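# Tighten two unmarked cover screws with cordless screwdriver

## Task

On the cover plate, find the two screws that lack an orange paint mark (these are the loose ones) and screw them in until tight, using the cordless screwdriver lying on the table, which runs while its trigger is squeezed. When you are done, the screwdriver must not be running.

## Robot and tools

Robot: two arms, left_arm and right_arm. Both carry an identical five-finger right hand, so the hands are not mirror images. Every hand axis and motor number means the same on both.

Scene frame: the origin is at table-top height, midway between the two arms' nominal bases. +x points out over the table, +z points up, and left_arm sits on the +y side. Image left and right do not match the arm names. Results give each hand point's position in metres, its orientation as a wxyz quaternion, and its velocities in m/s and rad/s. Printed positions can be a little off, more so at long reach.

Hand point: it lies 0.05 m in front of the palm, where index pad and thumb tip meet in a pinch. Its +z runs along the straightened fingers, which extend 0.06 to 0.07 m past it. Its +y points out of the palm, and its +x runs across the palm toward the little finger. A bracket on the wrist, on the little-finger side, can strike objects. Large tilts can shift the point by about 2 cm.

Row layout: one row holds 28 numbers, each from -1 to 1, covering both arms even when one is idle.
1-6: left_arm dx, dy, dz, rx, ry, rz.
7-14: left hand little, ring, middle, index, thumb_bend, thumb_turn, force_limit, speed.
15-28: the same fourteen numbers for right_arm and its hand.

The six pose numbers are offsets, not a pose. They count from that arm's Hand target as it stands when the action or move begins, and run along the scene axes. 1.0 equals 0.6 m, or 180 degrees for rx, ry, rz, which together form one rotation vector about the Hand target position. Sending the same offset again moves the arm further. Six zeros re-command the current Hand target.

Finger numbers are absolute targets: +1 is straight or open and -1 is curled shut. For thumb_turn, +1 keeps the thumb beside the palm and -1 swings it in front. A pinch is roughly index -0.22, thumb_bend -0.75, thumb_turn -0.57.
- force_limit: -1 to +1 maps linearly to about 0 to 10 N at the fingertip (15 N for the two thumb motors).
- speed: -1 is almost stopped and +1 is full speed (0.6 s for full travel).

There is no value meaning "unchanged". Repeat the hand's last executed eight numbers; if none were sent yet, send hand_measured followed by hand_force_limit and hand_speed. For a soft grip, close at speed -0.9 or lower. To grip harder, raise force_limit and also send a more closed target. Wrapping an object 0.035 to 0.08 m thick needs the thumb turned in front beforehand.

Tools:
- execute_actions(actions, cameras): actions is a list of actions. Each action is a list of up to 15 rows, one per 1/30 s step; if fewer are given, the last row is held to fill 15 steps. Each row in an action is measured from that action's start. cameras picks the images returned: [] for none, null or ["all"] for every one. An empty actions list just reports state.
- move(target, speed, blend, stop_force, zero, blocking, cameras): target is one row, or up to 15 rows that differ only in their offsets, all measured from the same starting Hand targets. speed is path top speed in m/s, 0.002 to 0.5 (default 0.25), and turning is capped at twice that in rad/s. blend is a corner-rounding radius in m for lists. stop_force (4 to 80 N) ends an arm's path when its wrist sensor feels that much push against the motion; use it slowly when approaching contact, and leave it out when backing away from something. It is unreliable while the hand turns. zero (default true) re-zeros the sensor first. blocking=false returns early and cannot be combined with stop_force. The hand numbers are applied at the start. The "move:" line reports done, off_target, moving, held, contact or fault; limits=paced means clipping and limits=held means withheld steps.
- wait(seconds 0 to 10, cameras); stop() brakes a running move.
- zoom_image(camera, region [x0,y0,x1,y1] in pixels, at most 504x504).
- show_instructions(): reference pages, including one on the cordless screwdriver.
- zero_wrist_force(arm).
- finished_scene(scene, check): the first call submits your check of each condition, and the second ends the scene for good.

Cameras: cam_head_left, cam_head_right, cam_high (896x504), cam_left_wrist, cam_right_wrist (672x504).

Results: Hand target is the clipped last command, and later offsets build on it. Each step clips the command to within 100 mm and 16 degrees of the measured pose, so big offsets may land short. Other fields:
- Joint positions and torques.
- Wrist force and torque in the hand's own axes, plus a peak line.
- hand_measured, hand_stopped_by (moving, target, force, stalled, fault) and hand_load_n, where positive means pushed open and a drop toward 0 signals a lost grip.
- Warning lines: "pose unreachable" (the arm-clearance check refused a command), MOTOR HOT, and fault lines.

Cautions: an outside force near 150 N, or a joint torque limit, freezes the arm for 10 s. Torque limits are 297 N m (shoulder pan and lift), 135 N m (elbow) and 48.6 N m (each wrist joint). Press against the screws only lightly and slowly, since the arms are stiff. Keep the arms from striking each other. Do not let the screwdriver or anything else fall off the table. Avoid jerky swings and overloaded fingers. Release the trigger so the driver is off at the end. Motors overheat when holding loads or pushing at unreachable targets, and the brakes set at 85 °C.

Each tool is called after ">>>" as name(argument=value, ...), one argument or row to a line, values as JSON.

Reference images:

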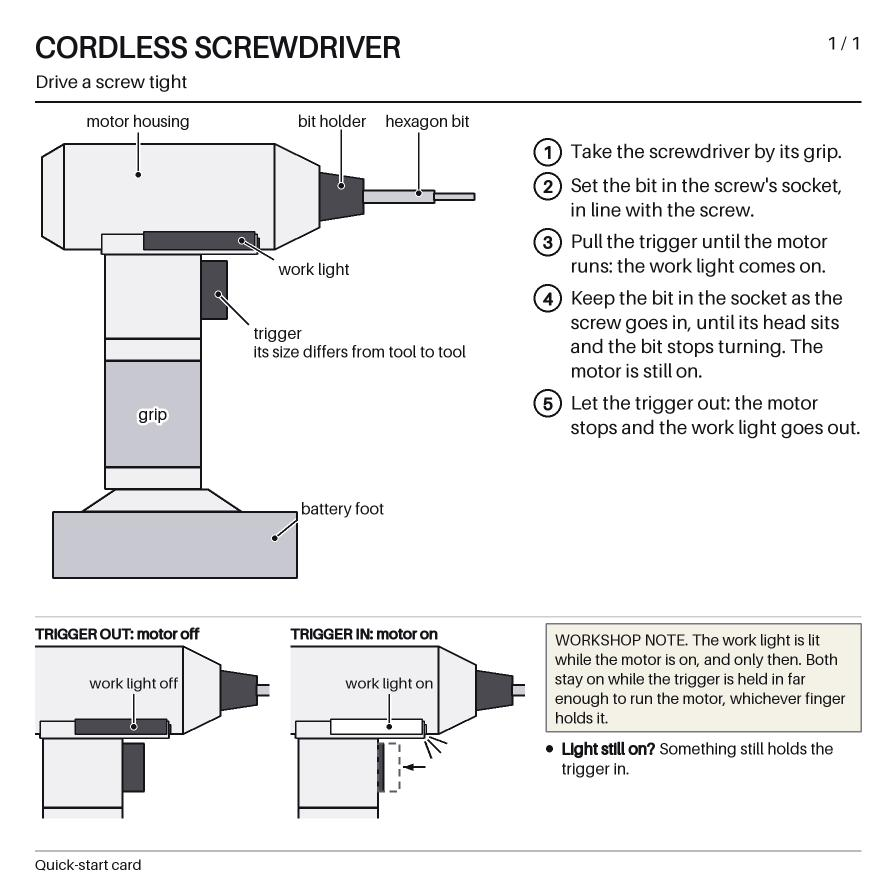

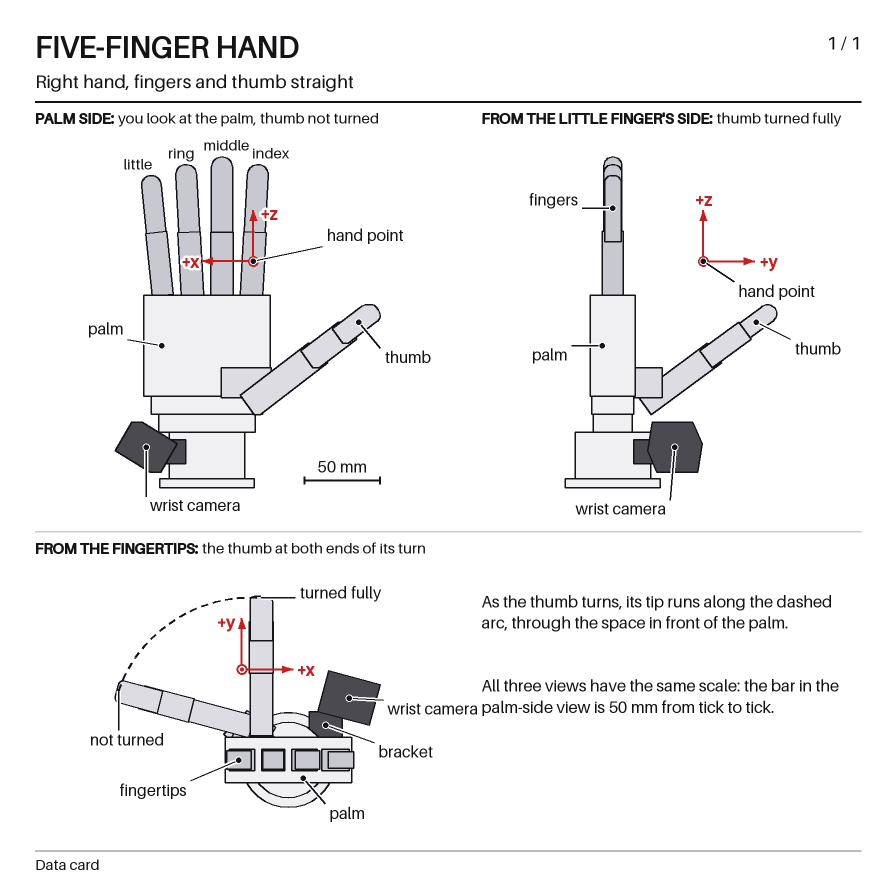

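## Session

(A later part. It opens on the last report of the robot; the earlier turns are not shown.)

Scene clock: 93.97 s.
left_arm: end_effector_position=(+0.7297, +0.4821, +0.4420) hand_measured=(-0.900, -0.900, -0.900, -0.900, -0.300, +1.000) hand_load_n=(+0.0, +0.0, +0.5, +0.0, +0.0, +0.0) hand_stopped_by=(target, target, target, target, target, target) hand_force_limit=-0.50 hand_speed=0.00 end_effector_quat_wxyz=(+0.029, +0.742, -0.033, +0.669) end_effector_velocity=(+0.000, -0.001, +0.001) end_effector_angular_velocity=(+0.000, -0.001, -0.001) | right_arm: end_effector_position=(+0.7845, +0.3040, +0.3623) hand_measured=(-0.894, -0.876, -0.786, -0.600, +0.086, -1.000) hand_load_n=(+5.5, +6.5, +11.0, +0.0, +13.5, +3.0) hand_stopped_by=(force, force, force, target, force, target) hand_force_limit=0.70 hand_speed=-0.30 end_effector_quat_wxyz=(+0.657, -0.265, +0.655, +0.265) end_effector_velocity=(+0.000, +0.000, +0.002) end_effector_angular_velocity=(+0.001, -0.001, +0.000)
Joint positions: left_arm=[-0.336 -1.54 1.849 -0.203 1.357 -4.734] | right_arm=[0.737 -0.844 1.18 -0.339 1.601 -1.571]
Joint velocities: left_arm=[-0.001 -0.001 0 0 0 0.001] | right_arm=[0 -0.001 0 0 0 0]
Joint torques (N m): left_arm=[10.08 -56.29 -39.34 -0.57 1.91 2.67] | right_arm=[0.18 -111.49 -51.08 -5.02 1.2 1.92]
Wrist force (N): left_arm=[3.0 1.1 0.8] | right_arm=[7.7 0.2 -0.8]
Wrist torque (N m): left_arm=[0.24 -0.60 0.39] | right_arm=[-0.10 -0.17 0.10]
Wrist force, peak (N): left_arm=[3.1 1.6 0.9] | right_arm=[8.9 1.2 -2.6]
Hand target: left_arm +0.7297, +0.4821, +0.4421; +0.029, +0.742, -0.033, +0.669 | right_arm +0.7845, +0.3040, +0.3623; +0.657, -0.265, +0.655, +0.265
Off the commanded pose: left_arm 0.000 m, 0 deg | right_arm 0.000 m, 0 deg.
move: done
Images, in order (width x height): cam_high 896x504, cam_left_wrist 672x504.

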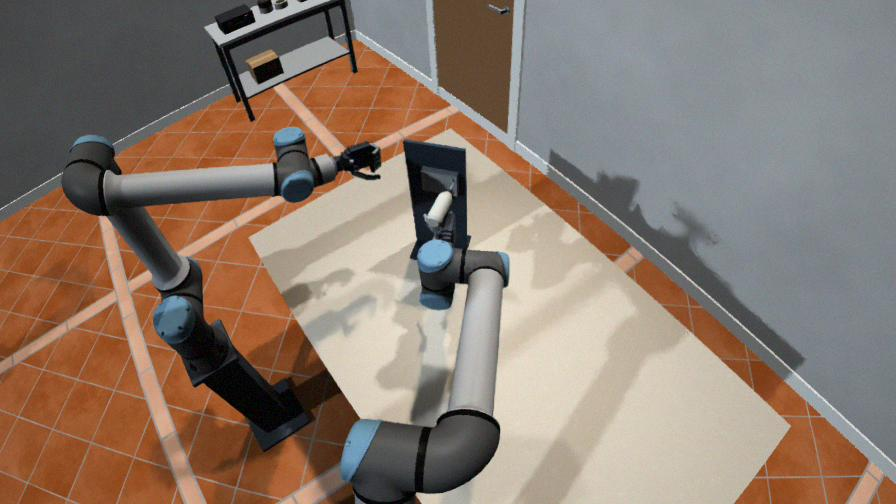

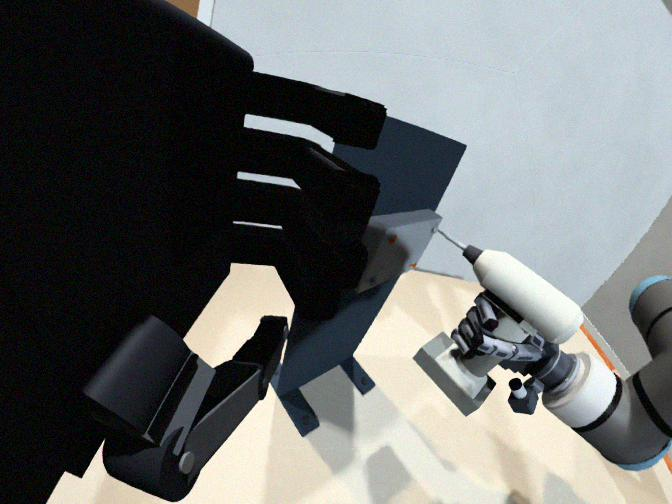

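>>> move(
  target=[
    [0,0,0,0,0,0,-0.9,-0.9,-0.9,-0.9,-0.3,1,-0.5,0,-0.0166,-0.0111,0,0,0,0,-0.98,-1,-1,-0.6,-1,-1,0.7,-0.3],
    [0,0,0,0,0,0,-0.9,-0.9,-0.9,-0.9,-0.3,1,-0.5,0,-0.024,0,0.0012,0,0,0,-0.98,-1,-1,-0.6,-1,-1,0.7,-0.3],
  ],
  speed=0.04,
  cameras=["cam_left_wrist", "cam_high","cam_head_right","cam_head_left"],
)

>>> zoom_image(
  camera="cam_left_wrist",
  region=[425, 215, 455, 245],
)

>>> zoom_image(
  camera="cam_high",
  region=[435, 165, 475, 195],
)

>>> zoom_image(
  camera="cam_head_right",
  region=[325, 110, 365, 140],
)

>>> zoom_image(
  camera="cam_head_left",
  region=[325, 110, 365, 140],
)

Scene clock: 95.10 s.
left_arm: end_effector_position=(+0.7297, +0.4821, +0.4420) hand_measured=(-0.900, -0.900, -0.900, -0.900, -0.300, +1.000) hand_load_n=(+0.5, +0.0, +0.0, +0.0, +0.0, +0.0) hand_stopped_by=(target, target, target, target, target, target) hand_force_limit=-0.50 hand_speed=0.00 end_effector_quat_wxyz=(+0.029, +0.742, -0.033, +0.669) end_effector_velocity=(+0.000, +0.001, +0.000) end_effector_angular_velocity=(+0.001, +0.000, +0.001) | right_arm: end_effector_position=(+0.7699, +0.3042, +0.3630) hand_measured=(-0.894, -0.876, -0.786, -0.600, +0.086, -1.000) hand_load_n=(+6.0, +6.5, +10.5, +0.5, +13.5, +2.5) hand_stopped_by=(force, force, force, target, force, target) hand_force_limit=0.70 hand_speed=-0.30 end_effector_quat_wxyz=(+0.657, -0.265, +0.655, +0.265) end_effector_velocity=(+0.002, -0.002, -0.002) end_effector_angular_velocity=(-0.002, +0.002, +0.000)
Joint positions: left_arm=[-0.336 -1.54 1.849 -0.203 1.357 -4.734] | right_arm=[0.749 -0.858 1.203 -0.347 1.612 -1.571]
Joint velocities: left_arm=[0.002 0 0 0 0 0.001] | right_arm=[-0.003 -0.001 0.004 -0.001 -0.003 0]
Joint torques (N m): left_arm=[5.34 -58.87 -42.65 -1.51 0.93 2.91] | right_arm=[-11.89 -122.2 -40.52 -5.86 -1.85 -0.58]
Wrist force (N): left_arm=[2.6 1.1 0.8] | right_arm=[8.4 -0.1 -0.4]
Wrist torque (N m): left_arm=[0.23 -0.53 0.36] | right_arm=[-0.14 -0.27 0.13]
Wrist force, peak (N): left_arm=[3.2 1.7 0.9] | right_arm=[8.7 0.4 -0.3]
Hand target: left_arm +0.7297, +0.4821, +0.4421; +0.029, +0.742, -0.033, +0.669 | right_arm +0.7701, +0.3040, +0.3630; +0.657, -0.265, +0.655, +0.265
Off the commanded pose: left_arm 0.000 m, 0 deg | right_arm 0.000 m, 0 deg.
move: done
Images, in order (width x height): cam_head_left 896x504, cam_head_right 896x504, cam_high 896x504, cam_left_wrist 672x504.

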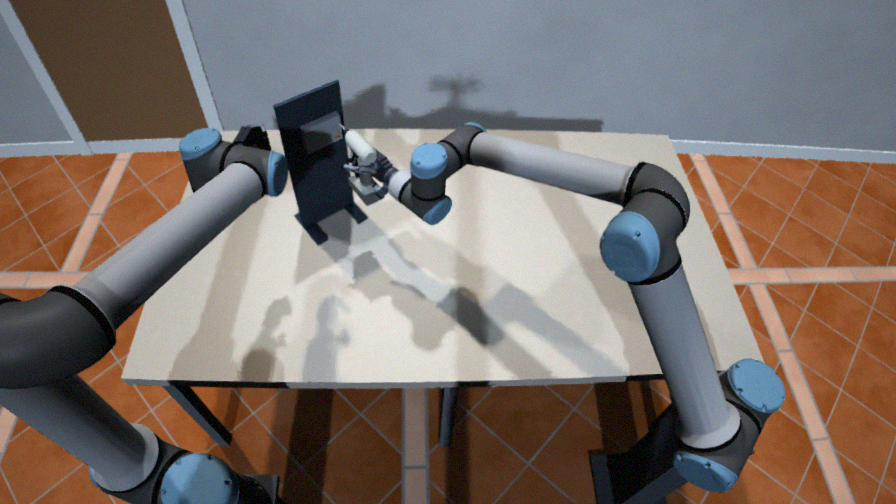

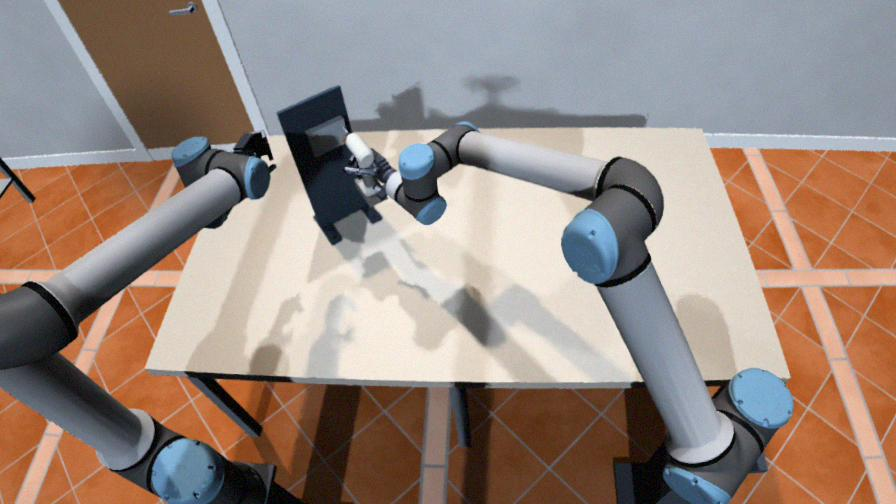

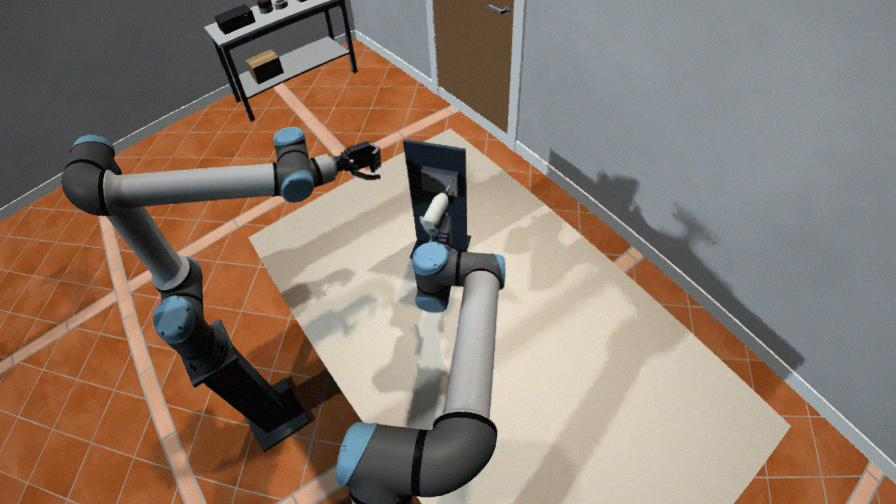

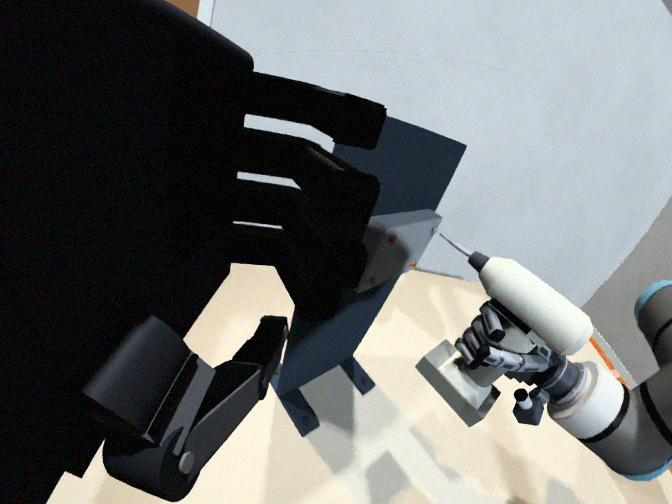

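Scaled by 16.800 from the camera's 672x504 image, which has a finer 960x720 frame.

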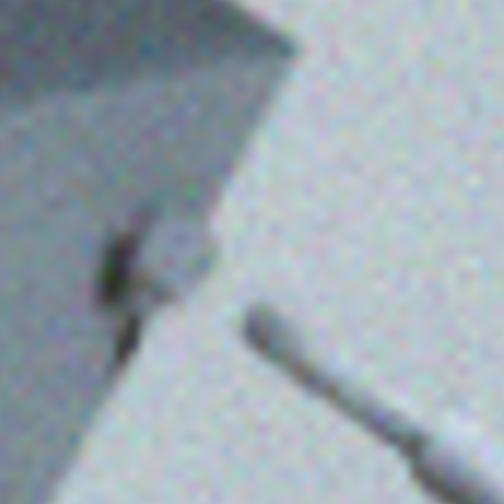

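Scaled by 12.600.

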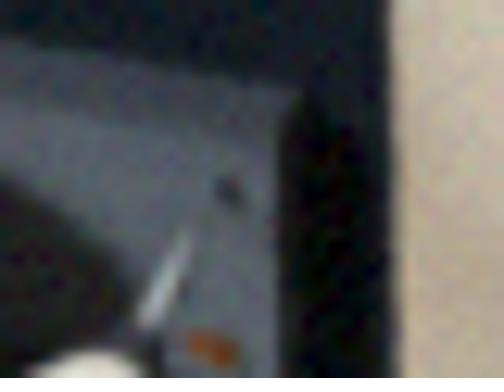

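Scaled by 12.600.

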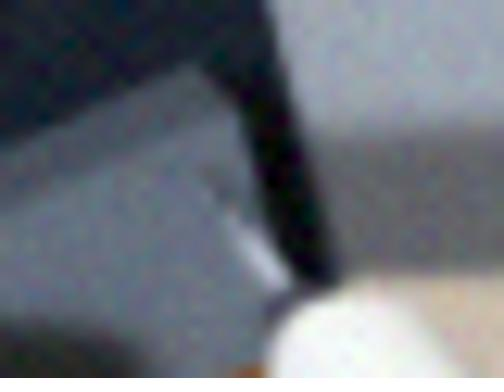

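Scaled by 12.600.

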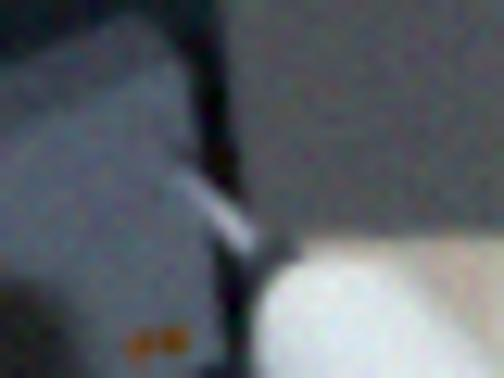

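>>> move(
  target=[
    [0,0,0.2,0,0,0,-0.9,-0.9,-0.9,-0.9,-0.3,1,-0.5,0,0,0,0,0,0,0,-0.98,-1,-1,-0.6,-1,-1,0.7,-0.3],
    [0.117,-0.27,0.247,0.017,0.1936,0,-0.9,-0.9,-0.9,-0.9,-0.3,1,-0.5,0,0,0,0,0,0,0,-0.98,-1,-1,-0.6,-1,-1,0.7,-0.3],
  ],
  speed=0.15,
  blend=[0.03,0],
  cameras=["cam_left_wrist", "cam_high"],
)

Scene clock: 99.47 s.
left_arm: end_effector_position=(+0.7999, +0.3196, +0.5896) hand_measured=(-0.900, -0.900, -0.900, -0.900, -0.300, +1.000) hand_load_n=(+0.0, +0.0, +0.0, +0.0, +0.0, +0.0) hand_stopped_by=(target, target, target, target, target, target) hand_force_limit=-0.50 hand_speed=0.00 end_effector_quat_wxyz=(+0.018, +0.909, -0.040, +0.415) end_effector_velocity=(+0.001, +0.001, +0.000) end_effector_angular_velocity=(-0.001, +0.000, +0.003) | right_arm: end_effector_position=(+0.7701, +0.3040, +0.3630) hand_measured=(-0.894, -0.876, -0.786, -0.600, +0.086, -1.000) hand_load_n=(+5.5, +6.5, +11.0, +0.5, +13.5, +2.5) hand_stopped_by=(force, force, force, target, force, target) hand_force_limit=0.70 hand_speed=-0.30 end_effector_quat_wxyz=(+0.657, -0.265, +0.655, +0.265) end_effector_velocity=(+0.000, +0.000, +0.001) end_effector_angular_velocity=(+0.001, -0.001, +0.000)
Joint positions: left_arm=[-0.495 -1.144 0.902 0.991 1.291 -4.962] | right_arm=[0.748 -0.858 1.203 -0.348 1.612 -1.571]
Joint velocities: left_arm=[0.001 0.001 0 0 -0.001 -0.002] | right_arm=[0 0 0 -0.001 0 0]
Joint torques (N m): left_arm=[9.19 -63.05 -45.81 4.89 -2.24 4.1] | right_arm=[-14.13 -122.58 -47.14 -4.3 -1.3 -1.03]
Wrist force (N): left_arm=[2.3 1.2 -0.6] | right_arm=[7.9 0.3 -0.6]
Wrist torque (N m): left_arm=[0.40 -0.38 0.33] | right_arm=[-0.09 -0.22 0.13]
Wrist force, peak (N): left_arm=[3.3 2.3 -0.5] | right_arm=[8.4 0.4 -0.9]
Hand target: left_arm +0.7999, +0.3197, +0.5896; +0.017, +0.909, -0.040, +0.415 | right_arm +0.7701, +0.3040, +0.3630; +0.657, -0.265, +0.655, +0.265
Off the commanded pose: left_arm 0.001 m, 0 deg | right_arm 0.000 m, 0 deg.
move: done
Images, in order (width x height): cam_high 896x504, cam_left_wrist 672x504.

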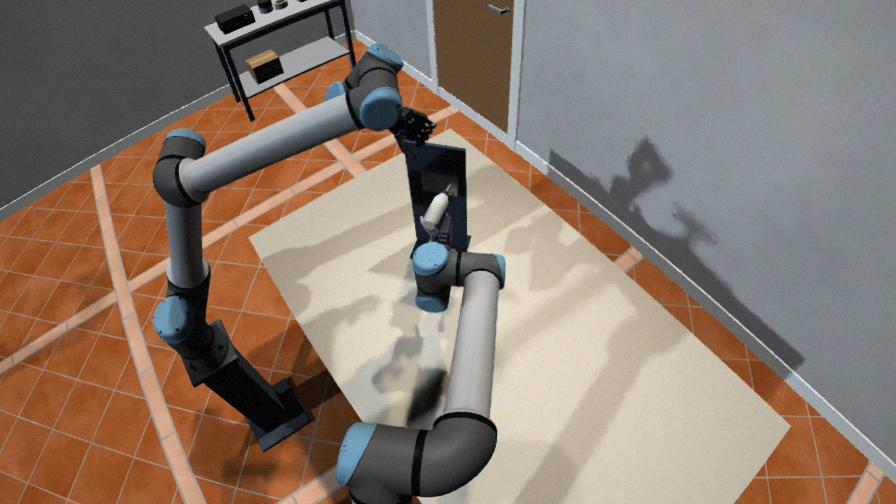

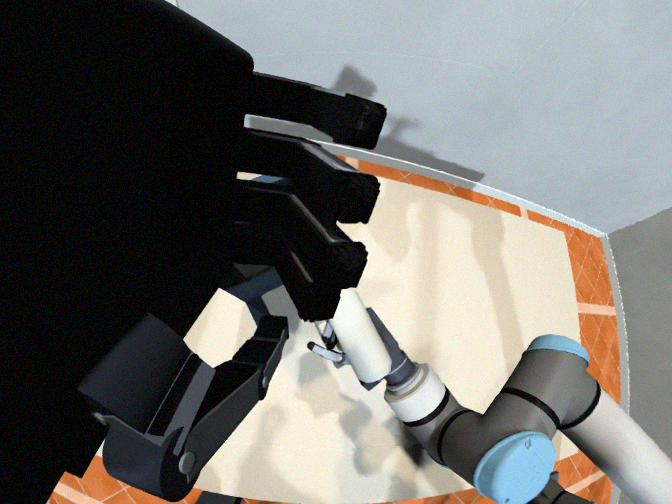

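>>> move(
  target=[0,0.06,0,0,0,0.085,-0.9,-0.9,-0.9,-0.9,-0.3,1,-0.5,0,0,0,0,0,0,0,-0.98,-1,-1,-0.6,-1,-1,0.7,-0.3],
  speed=0.15,
  cameras=["cam_left_wrist"],
)

>>> zoom_image(
  camera="cam_left_wrist",
  region=[370, 240, 470, 340],
)

Scene clock: 101.00 s.
left_arm: end_effector_position=(+0.7998, +0.3556, +0.5895) hand_measured=(-0.900, -0.900, -0.900, -0.900, -0.300, +1.000) hand_load_n=(+0.0, +0.0, +0.0, +0.0, +0.0, +0.0) hand_stopped_by=(target, target, target, target, target, target) hand_force_limit=-0.50 hand_speed=0.00 end_effector_quat_wxyz=(-0.038, +0.906, +0.081, +0.414) end_effector_velocity=(+0.000, +0.000, +0.000) end_effector_angular_velocity=(+0.000, +0.000, +0.000) | right_arm: end_effector_position=(+0.7701, +0.3040, +0.3630) hand_measured=(-0.894, -0.876, -0.786, -0.600, +0.086, -1.000) hand_load_n=(+5.5, +6.5, +11.0, +0.0, +13.5, +2.5) hand_stopped_by=(force, force, force, target, force, target) hand_force_limit=0.70 hand_speed=-0.30 end_effector_quat_wxyz=(+0.657, -0.265, +0.655, +0.265) end_effector_velocity=(+0.000, +0.000, +0.000) end_effector_angular_velocity=(-0.001, +0.000, +0.000)
Joint positions: left_arm=[-0.52 -1.155 0.93 1.058 1.085 -5.185] | right_arm=[0.748 -0.858 1.203 -0.348 1.612 -1.571]
Joint velocities: left_arm=[0 0 -0.001 0.001 0 0] | right_arm=[0 0 0 0.001 0 0]
Joint torques (N m): left_arm=[9.48 -46.29 -52.61 -1.81 -1.06 1.42] | right_arm=[-13.95 -122.06 -49.57 -3.52 -1.17 -1.06]
Wrist force (N): left_arm=[2.3 1.6 -0.6] | right_arm=[7.9 0.1 -0.6]
Wrist torque (N m): left_arm=[0.46 -0.41 0.35] | right_arm=[-0.13 -0.21 0.12]
Wrist force, peak (N): left_arm=[2.8 1.9 -0.6] | right_arm=[8.4 0.3 -0.6]
Hand target: left_arm +0.7999, +0.3557, +0.5896; -0.038, +0.906, +0.081, +0.414 | right_arm +0.7701, +0.3040, +0.3630; +0.657, -0.265, +0.655, +0.265
Off the commanded pose: left_arm 0.000 m, 0 deg | right_arm 0.000 m, 0 deg.
move: done
Images, in order (width x height): cam_left_wrist 672x504.

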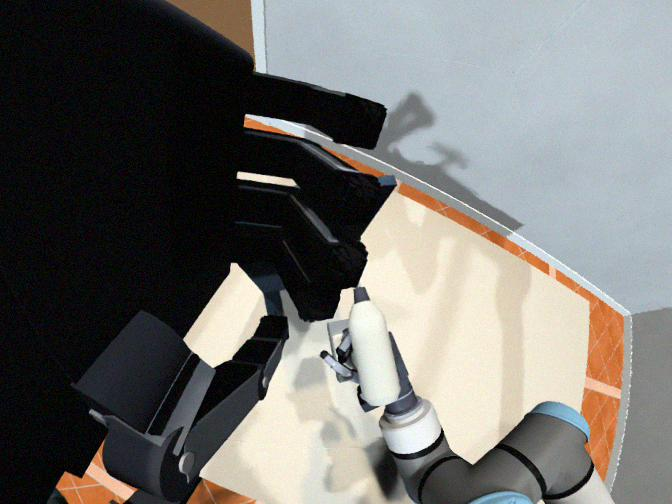

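Scaled by 5.040 from the camera's 672x504 image, which has a finer 960x720 frame.

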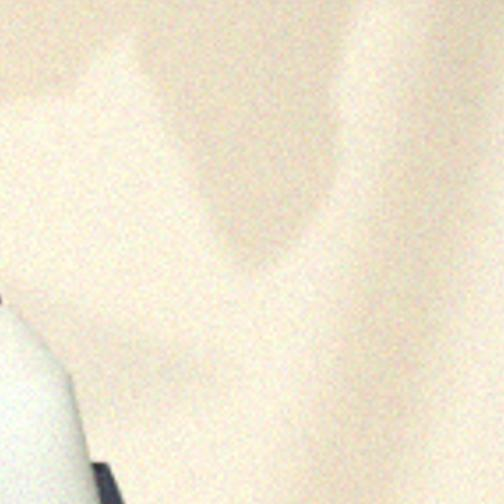

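>>> move(
  target=[-0.02,0.1,0,0,0,0.06,-0.9,-0.9,-0.9,-0.9,-0.3,1,-0.5,0,0,0,0,0,0,0,-0.98,-1,-1,-0.6,-1,-1,0.7,-0.3],
  speed=0.15,
  cameras=["cam_left_wrist"],
)

>>> zoom_image(
  camera="cam_left_wrist",
  region=[360, 210, 460, 310],
)

Scene clock: 103.30 s.
left_arm: end_effector_position=(+0.7879, +0.4159, +0.5897) hand_measured=(-0.900, -0.900, -0.900, -0.900, -0.300, +1.000) hand_load_n=(+0.0, +0.0, +0.0, +0.0, +0.0, +0.0) hand_stopped_by=(target, target, target, target, target, target) hand_force_limit=-0.50 hand_speed=0.00 end_effector_quat_wxyz=(-0.077, +0.894, +0.166, +0.409) end_effector_velocity=(+0.000, -0.001, +0.000) end_effector_angular_velocity=(-0.001, +0.000, -0.001) | right_arm: end_effector_position=(+0.7701, +0.3040, +0.3630) hand_measured=(-0.894, -0.876, -0.786, -0.600, +0.086, -1.000) hand_load_n=(+5.5, +6.0, +11.0, +0.0, +13.5, +3.0) hand_stopped_by=(force, force, force, target, force, target) hand_force_limit=0.70 hand_speed=-0.30 end_effector_quat_wxyz=(+0.657, -0.265, +0.655, +0.265) end_effector_velocity=(+0.000, +0.000, +0.000) end_effector_angular_velocity=(-0.001, +0.001, +0.000)
Joint positions: left_arm=[-0.498 -1.184 0.984 1.11 0.977 -5.334] | right_arm=[0.748 -0.858 1.203 -0.348 1.612 -1.571]
Joint velocities: left_arm=[0 0 -0.001 0 0.001 0] | right_arm=[0 0 0 0.001 0 0]
Joint torques (N m): left_arm=[-11.64 -48.44 -51.58 -1.29 -0.47 1.65] | right_arm=[-13.51 -121.54 -51.27 -2.56 -1.17 -0.96]
Wrist force (N): left_arm=[2.3 1.5 -0.9] | right_arm=[8.2 0.1 -0.5]
Wrist torque (N m): left_arm=[0.47 -0.38 0.33] | right_arm=[-0.14 -0.26 0.13]
Wrist force, peak (N): left_arm=[2.7 2.7 -0.1] | right_arm=[8.5 0.5 -0.9]
Hand target: left_arm +0.7880, +0.4158, +0.5897; -0.077, +0.894, +0.166, +0.409 | right_arm +0.7701, +0.3040, +0.3630; +0.657, -0.265, +0.655, +0.265
Off the commanded pose: left_arm 0.000 m, 0 deg | right_arm 0.000 m, 0 deg.
move: done
Images, in order (width x height): cam_left_wrist 672x504.

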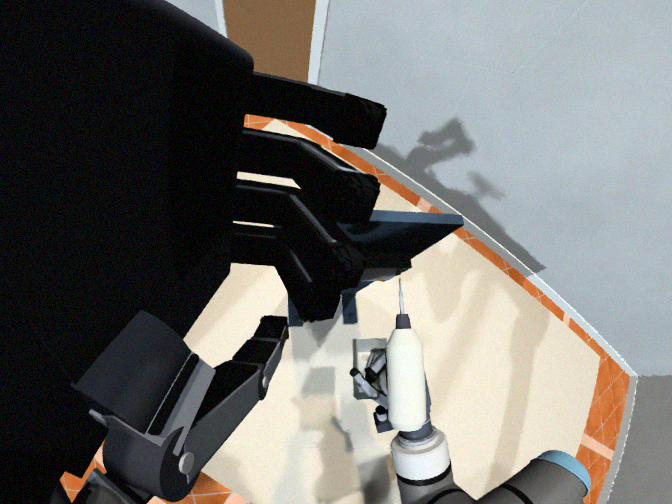

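Scaled by 5.040 from the camera's 672x504 image, which has a finer 960x720 frame.

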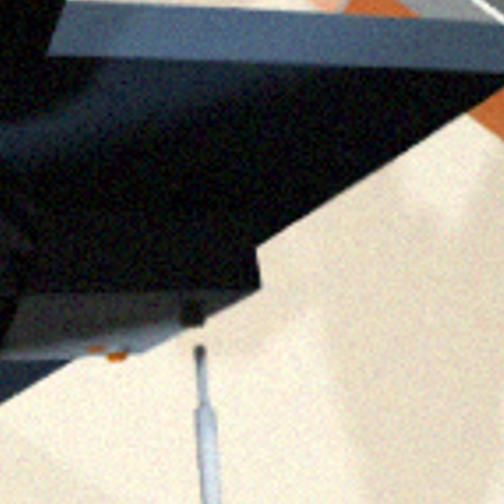

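Excellent view. Zoom.

>>> zoom_image(
  camera="cam_left_wrist",
  region=[380, 260, 420, 300],
)

Scaled by 12.600 from the camera's 672x504 image, which has a finer 960x720 frame.

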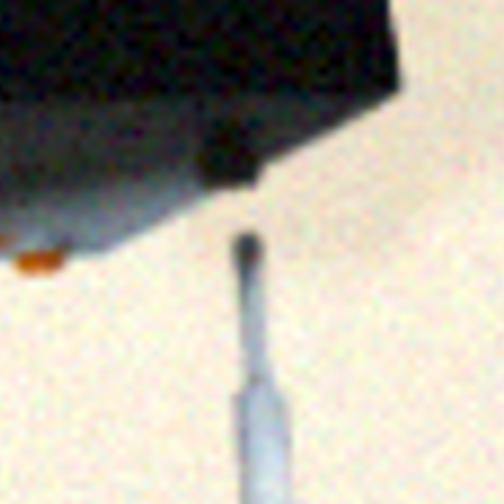

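>>> move(
  target=[0,0,0,0,0,0,-0.9,-0.9,-0.9,-0.9,-0.3,1,-0.5,0,0,0,0.0015,0,0,0,-0.98,-1,-1,-0.6,-1,-1,0.7,-0.3],
  speed=0.02,
  cameras=[],
)

>>> move(
  target=[0,0,0,0,0,0,-0.9,-0.9,-0.9,-0.9,-0.3,1,-0.5,0,0.0208,0.0139,0,0,0,0,-0.98,-1,-1,-0.6,-1,-1,0.7,-0.3],
  speed=0.006,
  stop_force=5,
  cameras=["cam_left_wrist"],
)

>>> zoom_image(
  camera="cam_left_wrist",
  region=[380, 260, 420, 300],
)

Scene clock: 104.60 s.
left_arm: end_effector_position=(+0.7880, +0.4158, +0.5897) hand_measured=(-0.900, -0.900, -0.900, -0.900, -0.300, +1.000) hand_load_n=(+0.0, +0.0, +0.0, +0.0, +0.0, +0.0) hand_stopped_by=(target, target, target, target, target, target) hand_force_limit=-0.50 hand_speed=0.00 end_effector_quat_wxyz=(-0.077, +0.894, +0.166, +0.409) end_effector_velocity=(+0.000, -0.001, +0.000) end_effector_angular_velocity=(+0.000, +0.000, -0.002) | right_arm: end_effector_position=(+0.7701, +0.3040, +0.3639) hand_measured=(-0.894, -0.876, -0.786, -0.600, +0.086, -1.000) hand_load_n=(+5.5, +6.5, +11.0, +0.0, +13.5, +3.0) hand_stopped_by=(force, force, force, target, force, target) hand_force_limit=0.70 hand_speed=-0.30 end_effector_quat_wxyz=(+0.657, -0.265, +0.655, +0.265) end_effector_velocity=(+0.000, +0.000, +0.000) end_effector_angular_velocity=(+0.000, -0.001, +0.000)
Joint positions: left_arm=[-0.498 -1.184 0.984 1.11 0.977 -5.334] | right_arm=[0.748 -0.859 1.202 -0.346 1.612 -1.571]
Joint velocities: left_arm=[-0.001 0 0 0 0 0.001] | right_arm=[0 0 0 0 0 0]
Joint torques (N m): left_arm=[-13.83 -47.16 -50.29 -0.19 -1.42 -2.84] | right_arm=[-14.34 -119.57 -51.7 -2.14 -1.19 -1.19]
Wrist force (N): left_arm=[2.2 1.7 -1.0] | right_arm=[8.3 0.0 -0.6]
Wrist torque (N m): left_arm=[0.52 -0.37 0.33] | right_arm=[-0.15 -0.28 0.14]
Wrist force, peak (N): left_arm=[2.6 1.9 -0.6] | right_arm=[8.6 0.0 -0.4]
Hand target: left_arm +0.7880, +0.4158, +0.5897; -0.077, +0.894, +0.166, +0.409 | right_arm +0.7701, +0.3040, +0.3639; +0.657, -0.265, +0.655, +0.265
Off the commanded pose: left_arm 0.000 m, 0 deg | right_arm 0.000 m, 0 deg.
move: done
No camera images: "cameras" was empty.

Scene clock: 106.47 s.
left_arm: end_effector_position=(+0.7880, +0.4158, +0.5897) hand_measured=(-0.900, -0.900, -0.900, -0.900, -0.300, +1.000) hand_load_n=(+0.0, +0.0, +0.0, +0.0, +0.0, +0.0) hand_stopped_by=(target, target, target, target, target, target) hand_force_limit=-0.50 hand_speed=0.00 end_effector_quat_wxyz=(-0.077, +0.894, +0.166, +0.409) end_effector_velocity=(+0.000, -0.001, +0.000) end_effector_angular_velocity=(-0.001, +0.000, +0.000) | right_arm: end_effector_position=(+0.7745, +0.3070, +0.3639) hand_measured=(-0.894, -0.876, -0.786, -0.600, +0.086, -1.000) hand_load_n=(+6.0, +6.0, +11.0, +0.0, +13.5, +2.5) hand_stopped_by=(force, force, force, target, force, target) hand_force_limit=0.70 hand_speed=-0.30 end_effector_quat_wxyz=(+0.657, -0.265, +0.655, +0.265) end_effector_velocity=(+0.000, +0.000, +0.000) end_effector_angular_velocity=(+0.000, +0.000, +0.000)
Joint positions: left_arm=[-0.498 -1.184 0.984 1.11 0.977 -5.334] | right_arm=[0.747 -0.851 1.188 -0.34 1.61 -1.571]
Joint velocities: left_arm=[-0.001 0 0 0 0 -0.001] | right_arm=[0 0 0 0 0 0]
Joint torques (N m): left_arm=[-10.89 -46.97 -46.39 0.89 -0.66 -2.31] | right_arm=[1.38 -121.81 -42.75 -6.7 1.48 -0.8]
Wrist force (N): left_arm=[2.7 1.8 -0.4] | right_arm=[8.3 0.9 -2.9]
Wrist torque (N m): left_arm=[0.48 -0.46 0.36] | right_arm=[0.00 -0.27 0.13]
Wrist force, peak (N): left_arm=[2.8 1.8 -0.6] | right_arm=[10.1 1.4 -10.2]
Hand target: left_arm +0.7880, +0.4158, +0.5897; -0.077, +0.894, +0.166, +0.409 | right_arm +0.7745, +0.3070, +0.3639; +0.657, -0.265, +0.655, +0.265
Off the commanded pose: left_arm 0.000 m, 0 deg | right_arm 0.010 m, 0 deg.
move: contact (right_arm)
Images, in order (width x height): cam_left_wrist 672x504.

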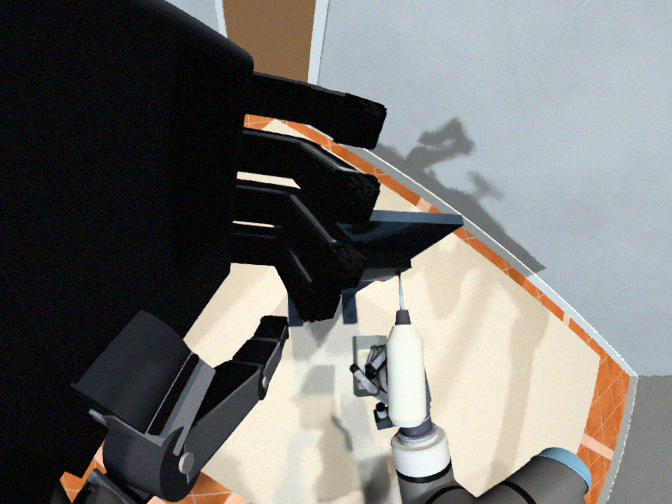

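Scaled by 12.600 from the camera's 672x504 image, which has a finer 960x720 frame.

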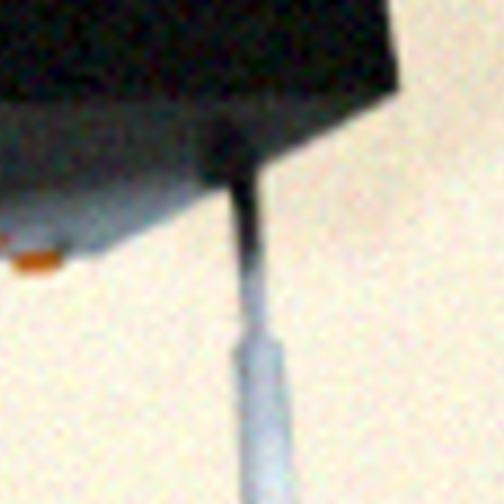

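>>> execute_actions(
  actions=[
    [[0,0,0,0,0,0,-0.9,-0.9,-0.9,-0.9,-0.3,1,-0.5,0,0,0,0,0,0,0,-0.98,-1,-1,-0.89,-1,-1,0.7,-0.3]],
  ],
  cameras=[],
)

>>> move(
  target=[0,0,0,0,0,0,-0.9,-0.9,-0.9,-0.9,-0.3,1,-0.5,0,0.0208,0.0139,0,0,0,0,-0.98,-1,-1,-0.89,-1,-1,0.7,-0.3],
  speed=0.004,
  stop_force=6,
  cameras=["cam_left_wrist"],
)

>>> zoom_image(
  camera="cam_left_wrist",
  region=[380, 260, 420, 300],
)

Scene clock: 107.40 s.
left_arm: end_effector_position=(+0.7880, +0.4158, +0.5897) hand_measured=(-0.900, -0.900, -0.900, -0.900, -0.300, +1.000) hand_load_n=(+0.0, +0.0, +0.0, +0.0, +0.0, +0.0) hand_stopped_by=(target, target, target, target, target, target) hand_force_limit=-0.50 hand_speed=0.00 end_effector_quat_wxyz=(-0.077, +0.894, +0.166, +0.409) end_effector_velocity=(+0.000, +0.001, +0.000) end_effector_angular_velocity=(+0.000, +0.000, +0.001) | right_arm: end_effector_position=(+0.7745, +0.3070, +0.3639) hand_measured=(-0.894, -0.876, -0.786, -0.862, +0.086, -1.000) hand_load_n=(+6.0, +6.0, +10.0, +12.5, +14.0, +1.5) hand_stopped_by=(force, force, force, force, force, target) hand_force_limit=0.70 hand_speed=-0.30 end_effector_quat_wxyz=(+0.657, -0.265, +0.655, +0.265) end_effector_velocity=(+0.000, +0.000, +0.000) end_effector_angular_velocity=(+0.001, +0.000, +0.000)
Joint positions: left_arm=[-0.498 -1.184 0.984 1.11 0.977 -5.334] | right_arm=[0.747 -0.851 1.188 -0.34 1.61 -1.571]
Joint velocities: left_arm=[0.001 0 0 0 0 0] | right_arm=[0 0 0 0 0 0]
Joint torques (N m): left_arm=[-13.35 -47.51 -45.21 0.48 -0.81 -2.25] | right_arm=[11.94 -122.3 -44.85 -5.9 1.36 -0.64]
Wrist force (N): left_arm=[2.4 1.4 -0.7] | right_arm=[7.8 0.4 -0.6]
Wrist torque (N m): left_arm=[0.44 -0.40 0.33] | right_arm=[-0.08 -0.21 0.12]
Wrist force, peak (N): left_arm=[2.7 2.1 -0.8] | right_arm=[8.7 0.4 -2.6]
Hand target: left_arm +0.7880, +0.4158, +0.5897; -0.077, +0.894, +0.166, +0.409 | right_arm +0.7745, +0.3070, +0.3639; +0.657, -0.265, +0.655, +0.265
Off the commanded pose: left_arm 0.000 m, 0 deg | right_arm 0.000 m, 0 deg.
No camera images: "cameras" was empty.

Scene clock: 108.27 s.
left_arm: end_effector_position=(+0.7880, +0.4158, +0.5897) hand_measured=(-0.900, -0.900, -0.900, -0.900, -0.300, +1.000) hand_load_n=(+0.0, +0.0, +0.0, +0.0, +0.0, +0.0) hand_stopped_by=(target, target, target, target, target, target) hand_force_limit=-0.50 hand_speed=0.00 end_effector_quat_wxyz=(-0.077, +0.894, +0.166, +0.409) end_effector_velocity=(+0.000, +0.000, +0.000) end_effector_angular_velocity=(+0.000, +0.000, +0.001) | right_arm: end_effector_position=(+0.7747, +0.3072, +0.3640) hand_measured=(-0.894, -0.876, -0.786, -0.862, +0.086, -1.000) hand_load_n=(+6.5, +6.0, +10.0, +11.5, +14.5, +1.5) hand_stopped_by=(force, force, force, force, force, target) hand_force_limit=0.70 hand_speed=-0.30 end_effector_quat_wxyz=(+0.657, -0.265, +0.654, +0.265) end_effector_velocity=(+0.000, +0.000, -0.001) end_effector_angular_velocity=(-0.001, +0.001, +0.000)
Joint positions: left_arm=[-0.498 -1.184 0.984 1.11 0.977 -5.334] | right_arm=[0.747 -0.85 1.187 -0.34 1.61 -1.571]
Joint velocities: left_arm=[0 0.001 0 0 0 -0.001] | right_arm=[0 0 0 0.001 0 0]
Joint torques (N m): left_arm=[-9.44 -48.57 -43.17 1.44 -1.46 -2.49] | right_arm=[4.18 -123.13 -41.54 -6.69 2.15 -0.79]
Wrist force (N): left_arm=[2.3 1.7 -0.7] | right_arm=[8.5 0.4 -1.2]
Wrist torque (N m): left_arm=[0.49 -0.38 0.33] | right_arm=[-0.07 -0.30 0.15]
Wrist force, peak (N): left_arm=[2.7 1.8 -0.8] | right_arm=[9.5 2.1 -8.0]
Hand target: left_arm +0.7880, +0.4158, +0.5897; -0.077, +0.894, +0.166, +0.409 | right_arm +0.7747, +0.3072, +0.3640; +0.657, -0.265, +0.654, +0.265
Off the commanded pose: left_arm 0.000 m, 0 deg | right_arm 0.015 m, 0 deg.
move: contact (right_arm)
Images, in order (width x height): cam_left_wrist 672x504.

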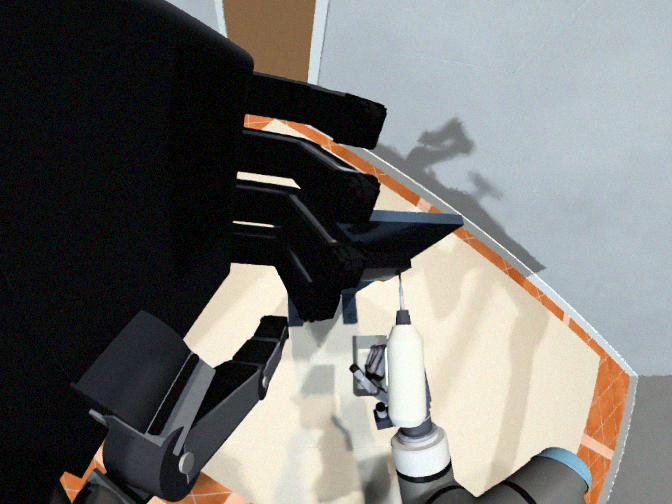

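Scaled by 12.600 from the camera's 672x504 image, which has a finer 960x720 frame.

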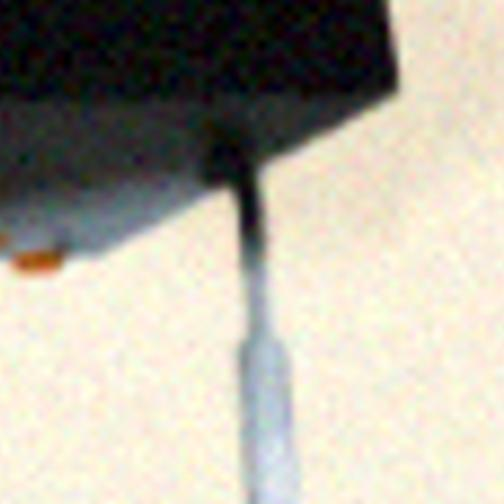

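>>> move(
  target=[0,0,0,0,0,0,-0.9,-0.9,-0.9,-0.9,-0.3,1,-0.5,0,-0.0021,0.0036,0,0,0,0,-0.98,-1,-1,-0.89,-1,-1,0.7,-0.3],
  speed=0.004,
  stop_force=5,
  cameras=["cam_left_wrist"],
)

>>> zoom_image(
  camera="cam_left_wrist",
  region=[380, 260, 420, 300],
)

Scene clock: 109.77 s.
left_arm: end_effector_position=(+0.7880, +0.4158, +0.5897) hand_measured=(-0.900, -0.900, -0.900, -0.900, -0.300, +1.000) hand_load_n=(+0.0, +0.0, +0.0, +0.0, +0.0, +0.0) hand_stopped_by=(target, target, target, target, target, target) hand_force_limit=-0.50 hand_speed=0.00 end_effector_quat_wxyz=(-0.077, +0.894, +0.166, +0.409) end_effector_velocity=(+0.000, +0.000, +0.000) end_effector_angular_velocity=(+0.000, -0.001, +0.000) | right_arm: end_effector_position=(+0.7735, +0.3094, +0.3640) hand_measured=(-0.894, -0.876, -0.786, -0.862, +0.086, -1.000) hand_load_n=(+4.5, +5.0, +10.0, +12.0, +14.5, +2.5) hand_stopped_by=(force, force, force, force, force, target) hand_force_limit=0.70 hand_speed=-0.30 end_effector_quat_wxyz=(+0.657, -0.265, +0.655, +0.265) end_effector_velocity=(+0.000, +0.000, +0.000) end_effector_angular_velocity=(+0.000, -0.001, +0.000)
Joint positions: left_arm=[-0.498 -1.184 0.984 1.11 0.977 -5.334] | right_arm=[0.75 -0.848 1.183 -0.338 1.613 -1.571]
Joint velocities: left_arm=[0 0 0 0 0 0] | right_arm=[0 0.001 0 -0.001 0 0]
Joint torques (N m): left_arm=[-9.4 -49.19 -39.22 2.29 -0.74 -2.85] | right_arm=[6.18 -117.59 -47.78 -4.93 -0.46 -1.17]
Wrist force (N): left_arm=[2.1 1.7 -0.9] | right_arm=[10.5 -1.0 -5.3]
Wrist torque (N m): left_arm=[0.49 -0.35 0.32] | right_arm=[0.25 -0.11 0.31]
Wrist force, peak (N): left_arm=[2.4 2.0 -0.8] | right_arm=[10.8 1.8 -7.7]
Hand target: left_arm +0.7880, +0.4158, +0.5897; -0.077, +0.894, +0.166, +0.409 | right_arm +0.7735, +0.3094, +0.3640; +0.657, -0.265, +0.654, +0.265
Off the commanded pose: left_arm 0.000 m, 0 deg | right_arm 0.000 m, 0 deg.
move: done
Images, in order (width x height): cam_left_wrist 672x504.

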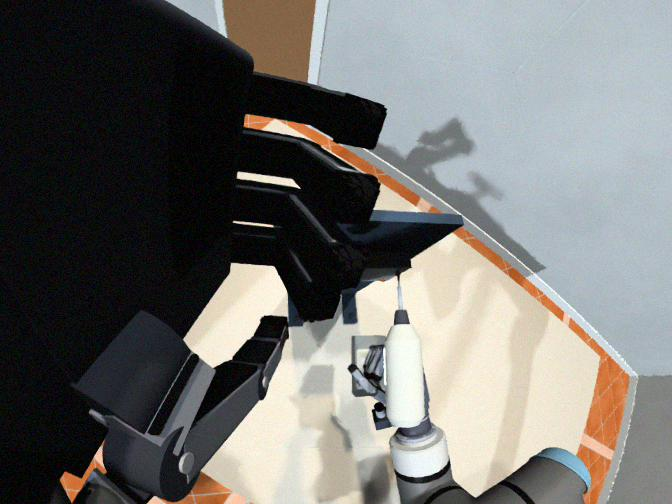

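Scaled by 12.600 from the camera's 672x504 image, which has a finer 960x720 frame.

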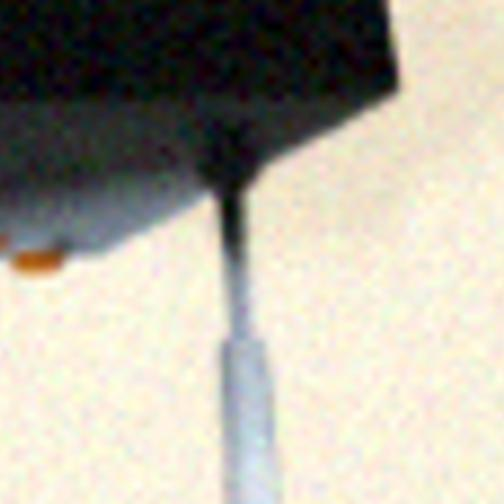

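>>> move(
  target=[0,0,0,0,0,0,-0.9,-0.9,-0.9,-0.9,-0.3,1,-0.5,0,0.0003,-0.0004,0.0035,0,0,0,-0.98,-1,-1,-0.89,-1,-1,0.7,-0.3],
  speed=0.004,
  stop_force=6,
  cameras=["cam_left_wrist"],
)

>>> zoom_image(
  camera="cam_left_wrist",
  region=[380, 260, 420, 300],
)

Scene clock: 111.07 s.
left_arm: end_effector_position=(+0.7880, +0.4158, +0.5897) hand_measured=(-0.900, -0.900, -0.900, -0.900, -0.300, +1.000) hand_load_n=(+0.0, +0.0, +0.0, +0.0, +0.0, +0.0) hand_stopped_by=(target, target, target, target, target, target) hand_force_limit=-0.50 hand_speed=0.00 end_effector_quat_wxyz=(-0.077, +0.894, +0.166, +0.409) end_effector_velocity=(+0.000, +0.000, +0.000) end_effector_angular_velocity=(+0.000, +0.001, +0.000) | right_arm: end_effector_position=(+0.7736, +0.3091, +0.3661) hand_measured=(-0.894, -0.876, -0.786, -0.862, +0.086, -1.000) hand_load_n=(+1.5, +3.0, +10.0, +12.5, +14.5, +3.0) hand_stopped_by=(force, force, force, force, force, target) hand_force_limit=0.70 hand_speed=-0.30 end_effector_quat_wxyz=(+0.657, -0.265, +0.655, +0.265) end_effector_velocity=(+0.000, +0.000, -0.001) end_effector_angular_velocity=(+0.000, +0.000, +0.000)
Joint positions: left_arm=[-0.498 -1.184 0.984 1.11 0.977 -5.334] | right_arm=[0.749 -0.85 1.182 -0.336 1.613 -1.571]
Joint velocities: left_arm=[0 0 0 0 0 0] | right_arm=[0 0.001 0 -0.001 0 0]
Joint torques (N m): left_arm=[-4.81 -47.78 -37.26 3.19 -0.96 -2.7] | right_arm=[-15.46 -125.3 -49.71 -8.93 -0.01 -1.1]
Wrist force (N): left_arm=[2.2 1.6 -0.6] | right_arm=[14.7 1.1 -9.6]
Wrist torque (N m): left_arm=[0.47 -0.38 0.32] | right_arm=[0.32 0.05 0.48]
Wrist force, peak (N): left_arm=[2.5 2.1 -0.9] | right_arm=[15.3 1.0 -9.9]
Hand target: left_arm +0.7880, +0.4158, +0.5897; -0.077, +0.894, +0.166, +0.409 | right_arm +0.7736, +0.3091, +0.3661; +0.657, -0.265, +0.654, +0.265
Off the commanded pose: left_arm 0.000 m, 0 deg | right_arm 0.000 m, 0 deg.
move: done
Images, in order (width x height): cam_left_wrist 672x504.

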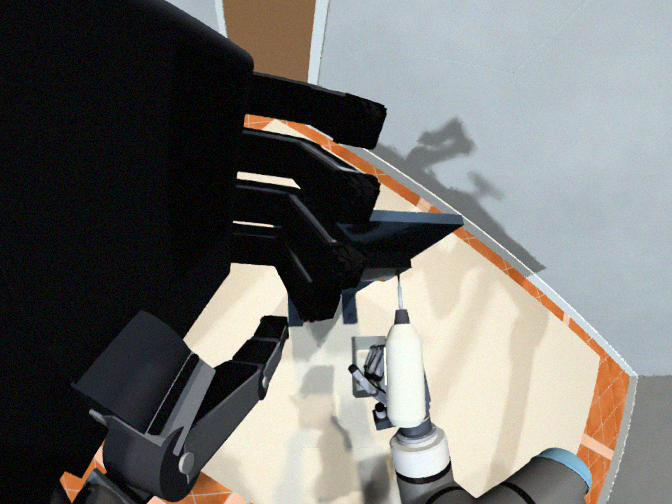

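Scaled by 12.600 from the camera's 672x504 image, which has a finer 960x720 frame.

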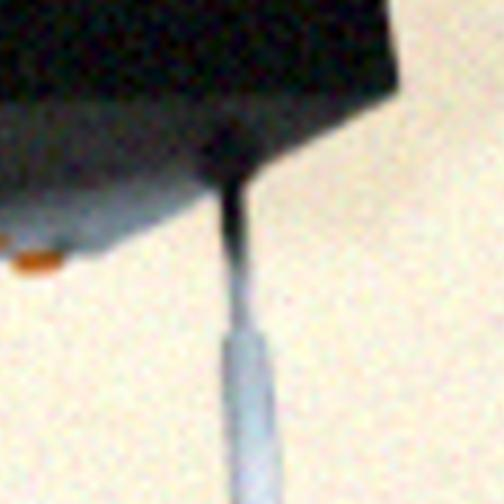

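>>> execute_actions(
  actions=[],
  cameras=[],
)

Scene clock: 111.23 s.
left_arm: end_effector_position=(+0.7880, +0.4158, +0.5897) hand_measured=(-0.900, -0.900, -0.900, -0.900, -0.300, +1.000) hand_load_n=(+0.0, +0.0, +0.0, +0.0, +0.5, +0.0) hand_stopped_by=(target, target, target, target, target, target) hand_force_limit=-0.50 hand_speed=0.00 end_effector_quat_wxyz=(-0.077, +0.894, +0.166, +0.409) end_effector_velocity=(+0.000, +0.000, +0.000) end_effector_angular_velocity=(-0.001, -0.001, +0.001) | right_arm: end_effector_position=(+0.7736, +0.3091, +0.3661) hand_measured=(-0.894, -0.876, -0.786, -0.862, +0.086, -1.000) hand_load_n=(+2.0, +3.5, +10.0, +12.5, +14.5, +3.0) hand_stopped_by=(force, force, force, force, force, target) hand_force_limit=0.70 hand_speed=-0.30 end_effector_quat_wxyz=(+0.657, -0.265, +0.654, +0.265) end_effector_velocity=(+0.000, +0.000, +0.000) end_effector_angular_velocity=(+0.000, +0.000, +0.000)
Joint positions: left_arm=[-0.498 -1.184 0.984 1.11 0.977 -5.334] | right_arm=[0.749 -0.85 1.182 -0.336 1.613 -1.571]
Joint velocities: left_arm=[0 0 0 -0.001 0 -0.001] | right_arm=[0 0 0 0 0 0]
Joint torques (N m): left_arm=[-8.64 -48.48 -37.29 2.96 -1.01 -2.83] | right_arm=[-16.77 -124.55 -50.02 -8.88 0.54 -1]
Wrist force (N): left_arm=[2.3 1.8 -0.9] | right_arm=[14.2 1.1 -8.4]
Wrist torque (N m): left_arm=[0.51 -0.38 0.34] | right_arm=[0.22 0.02 0.44]
Wrist force, peak (N): left_arm=[2.5 1.9 -0.9] | right_arm=[15.3 1.4 -10.1]
Hand target: left_arm +0.7880, +0.4158, +0.5897; -0.077, +0.894, +0.166, +0.409 | right_arm +0.7736, +0.3091, +0.3661; +0.657, -0.265, +0.654, +0.265
Off the commanded pose: left_arm 0.000 m, 0 deg | right_arm 0.000 m, 0 deg.
No camera images: "cameras" was empty.


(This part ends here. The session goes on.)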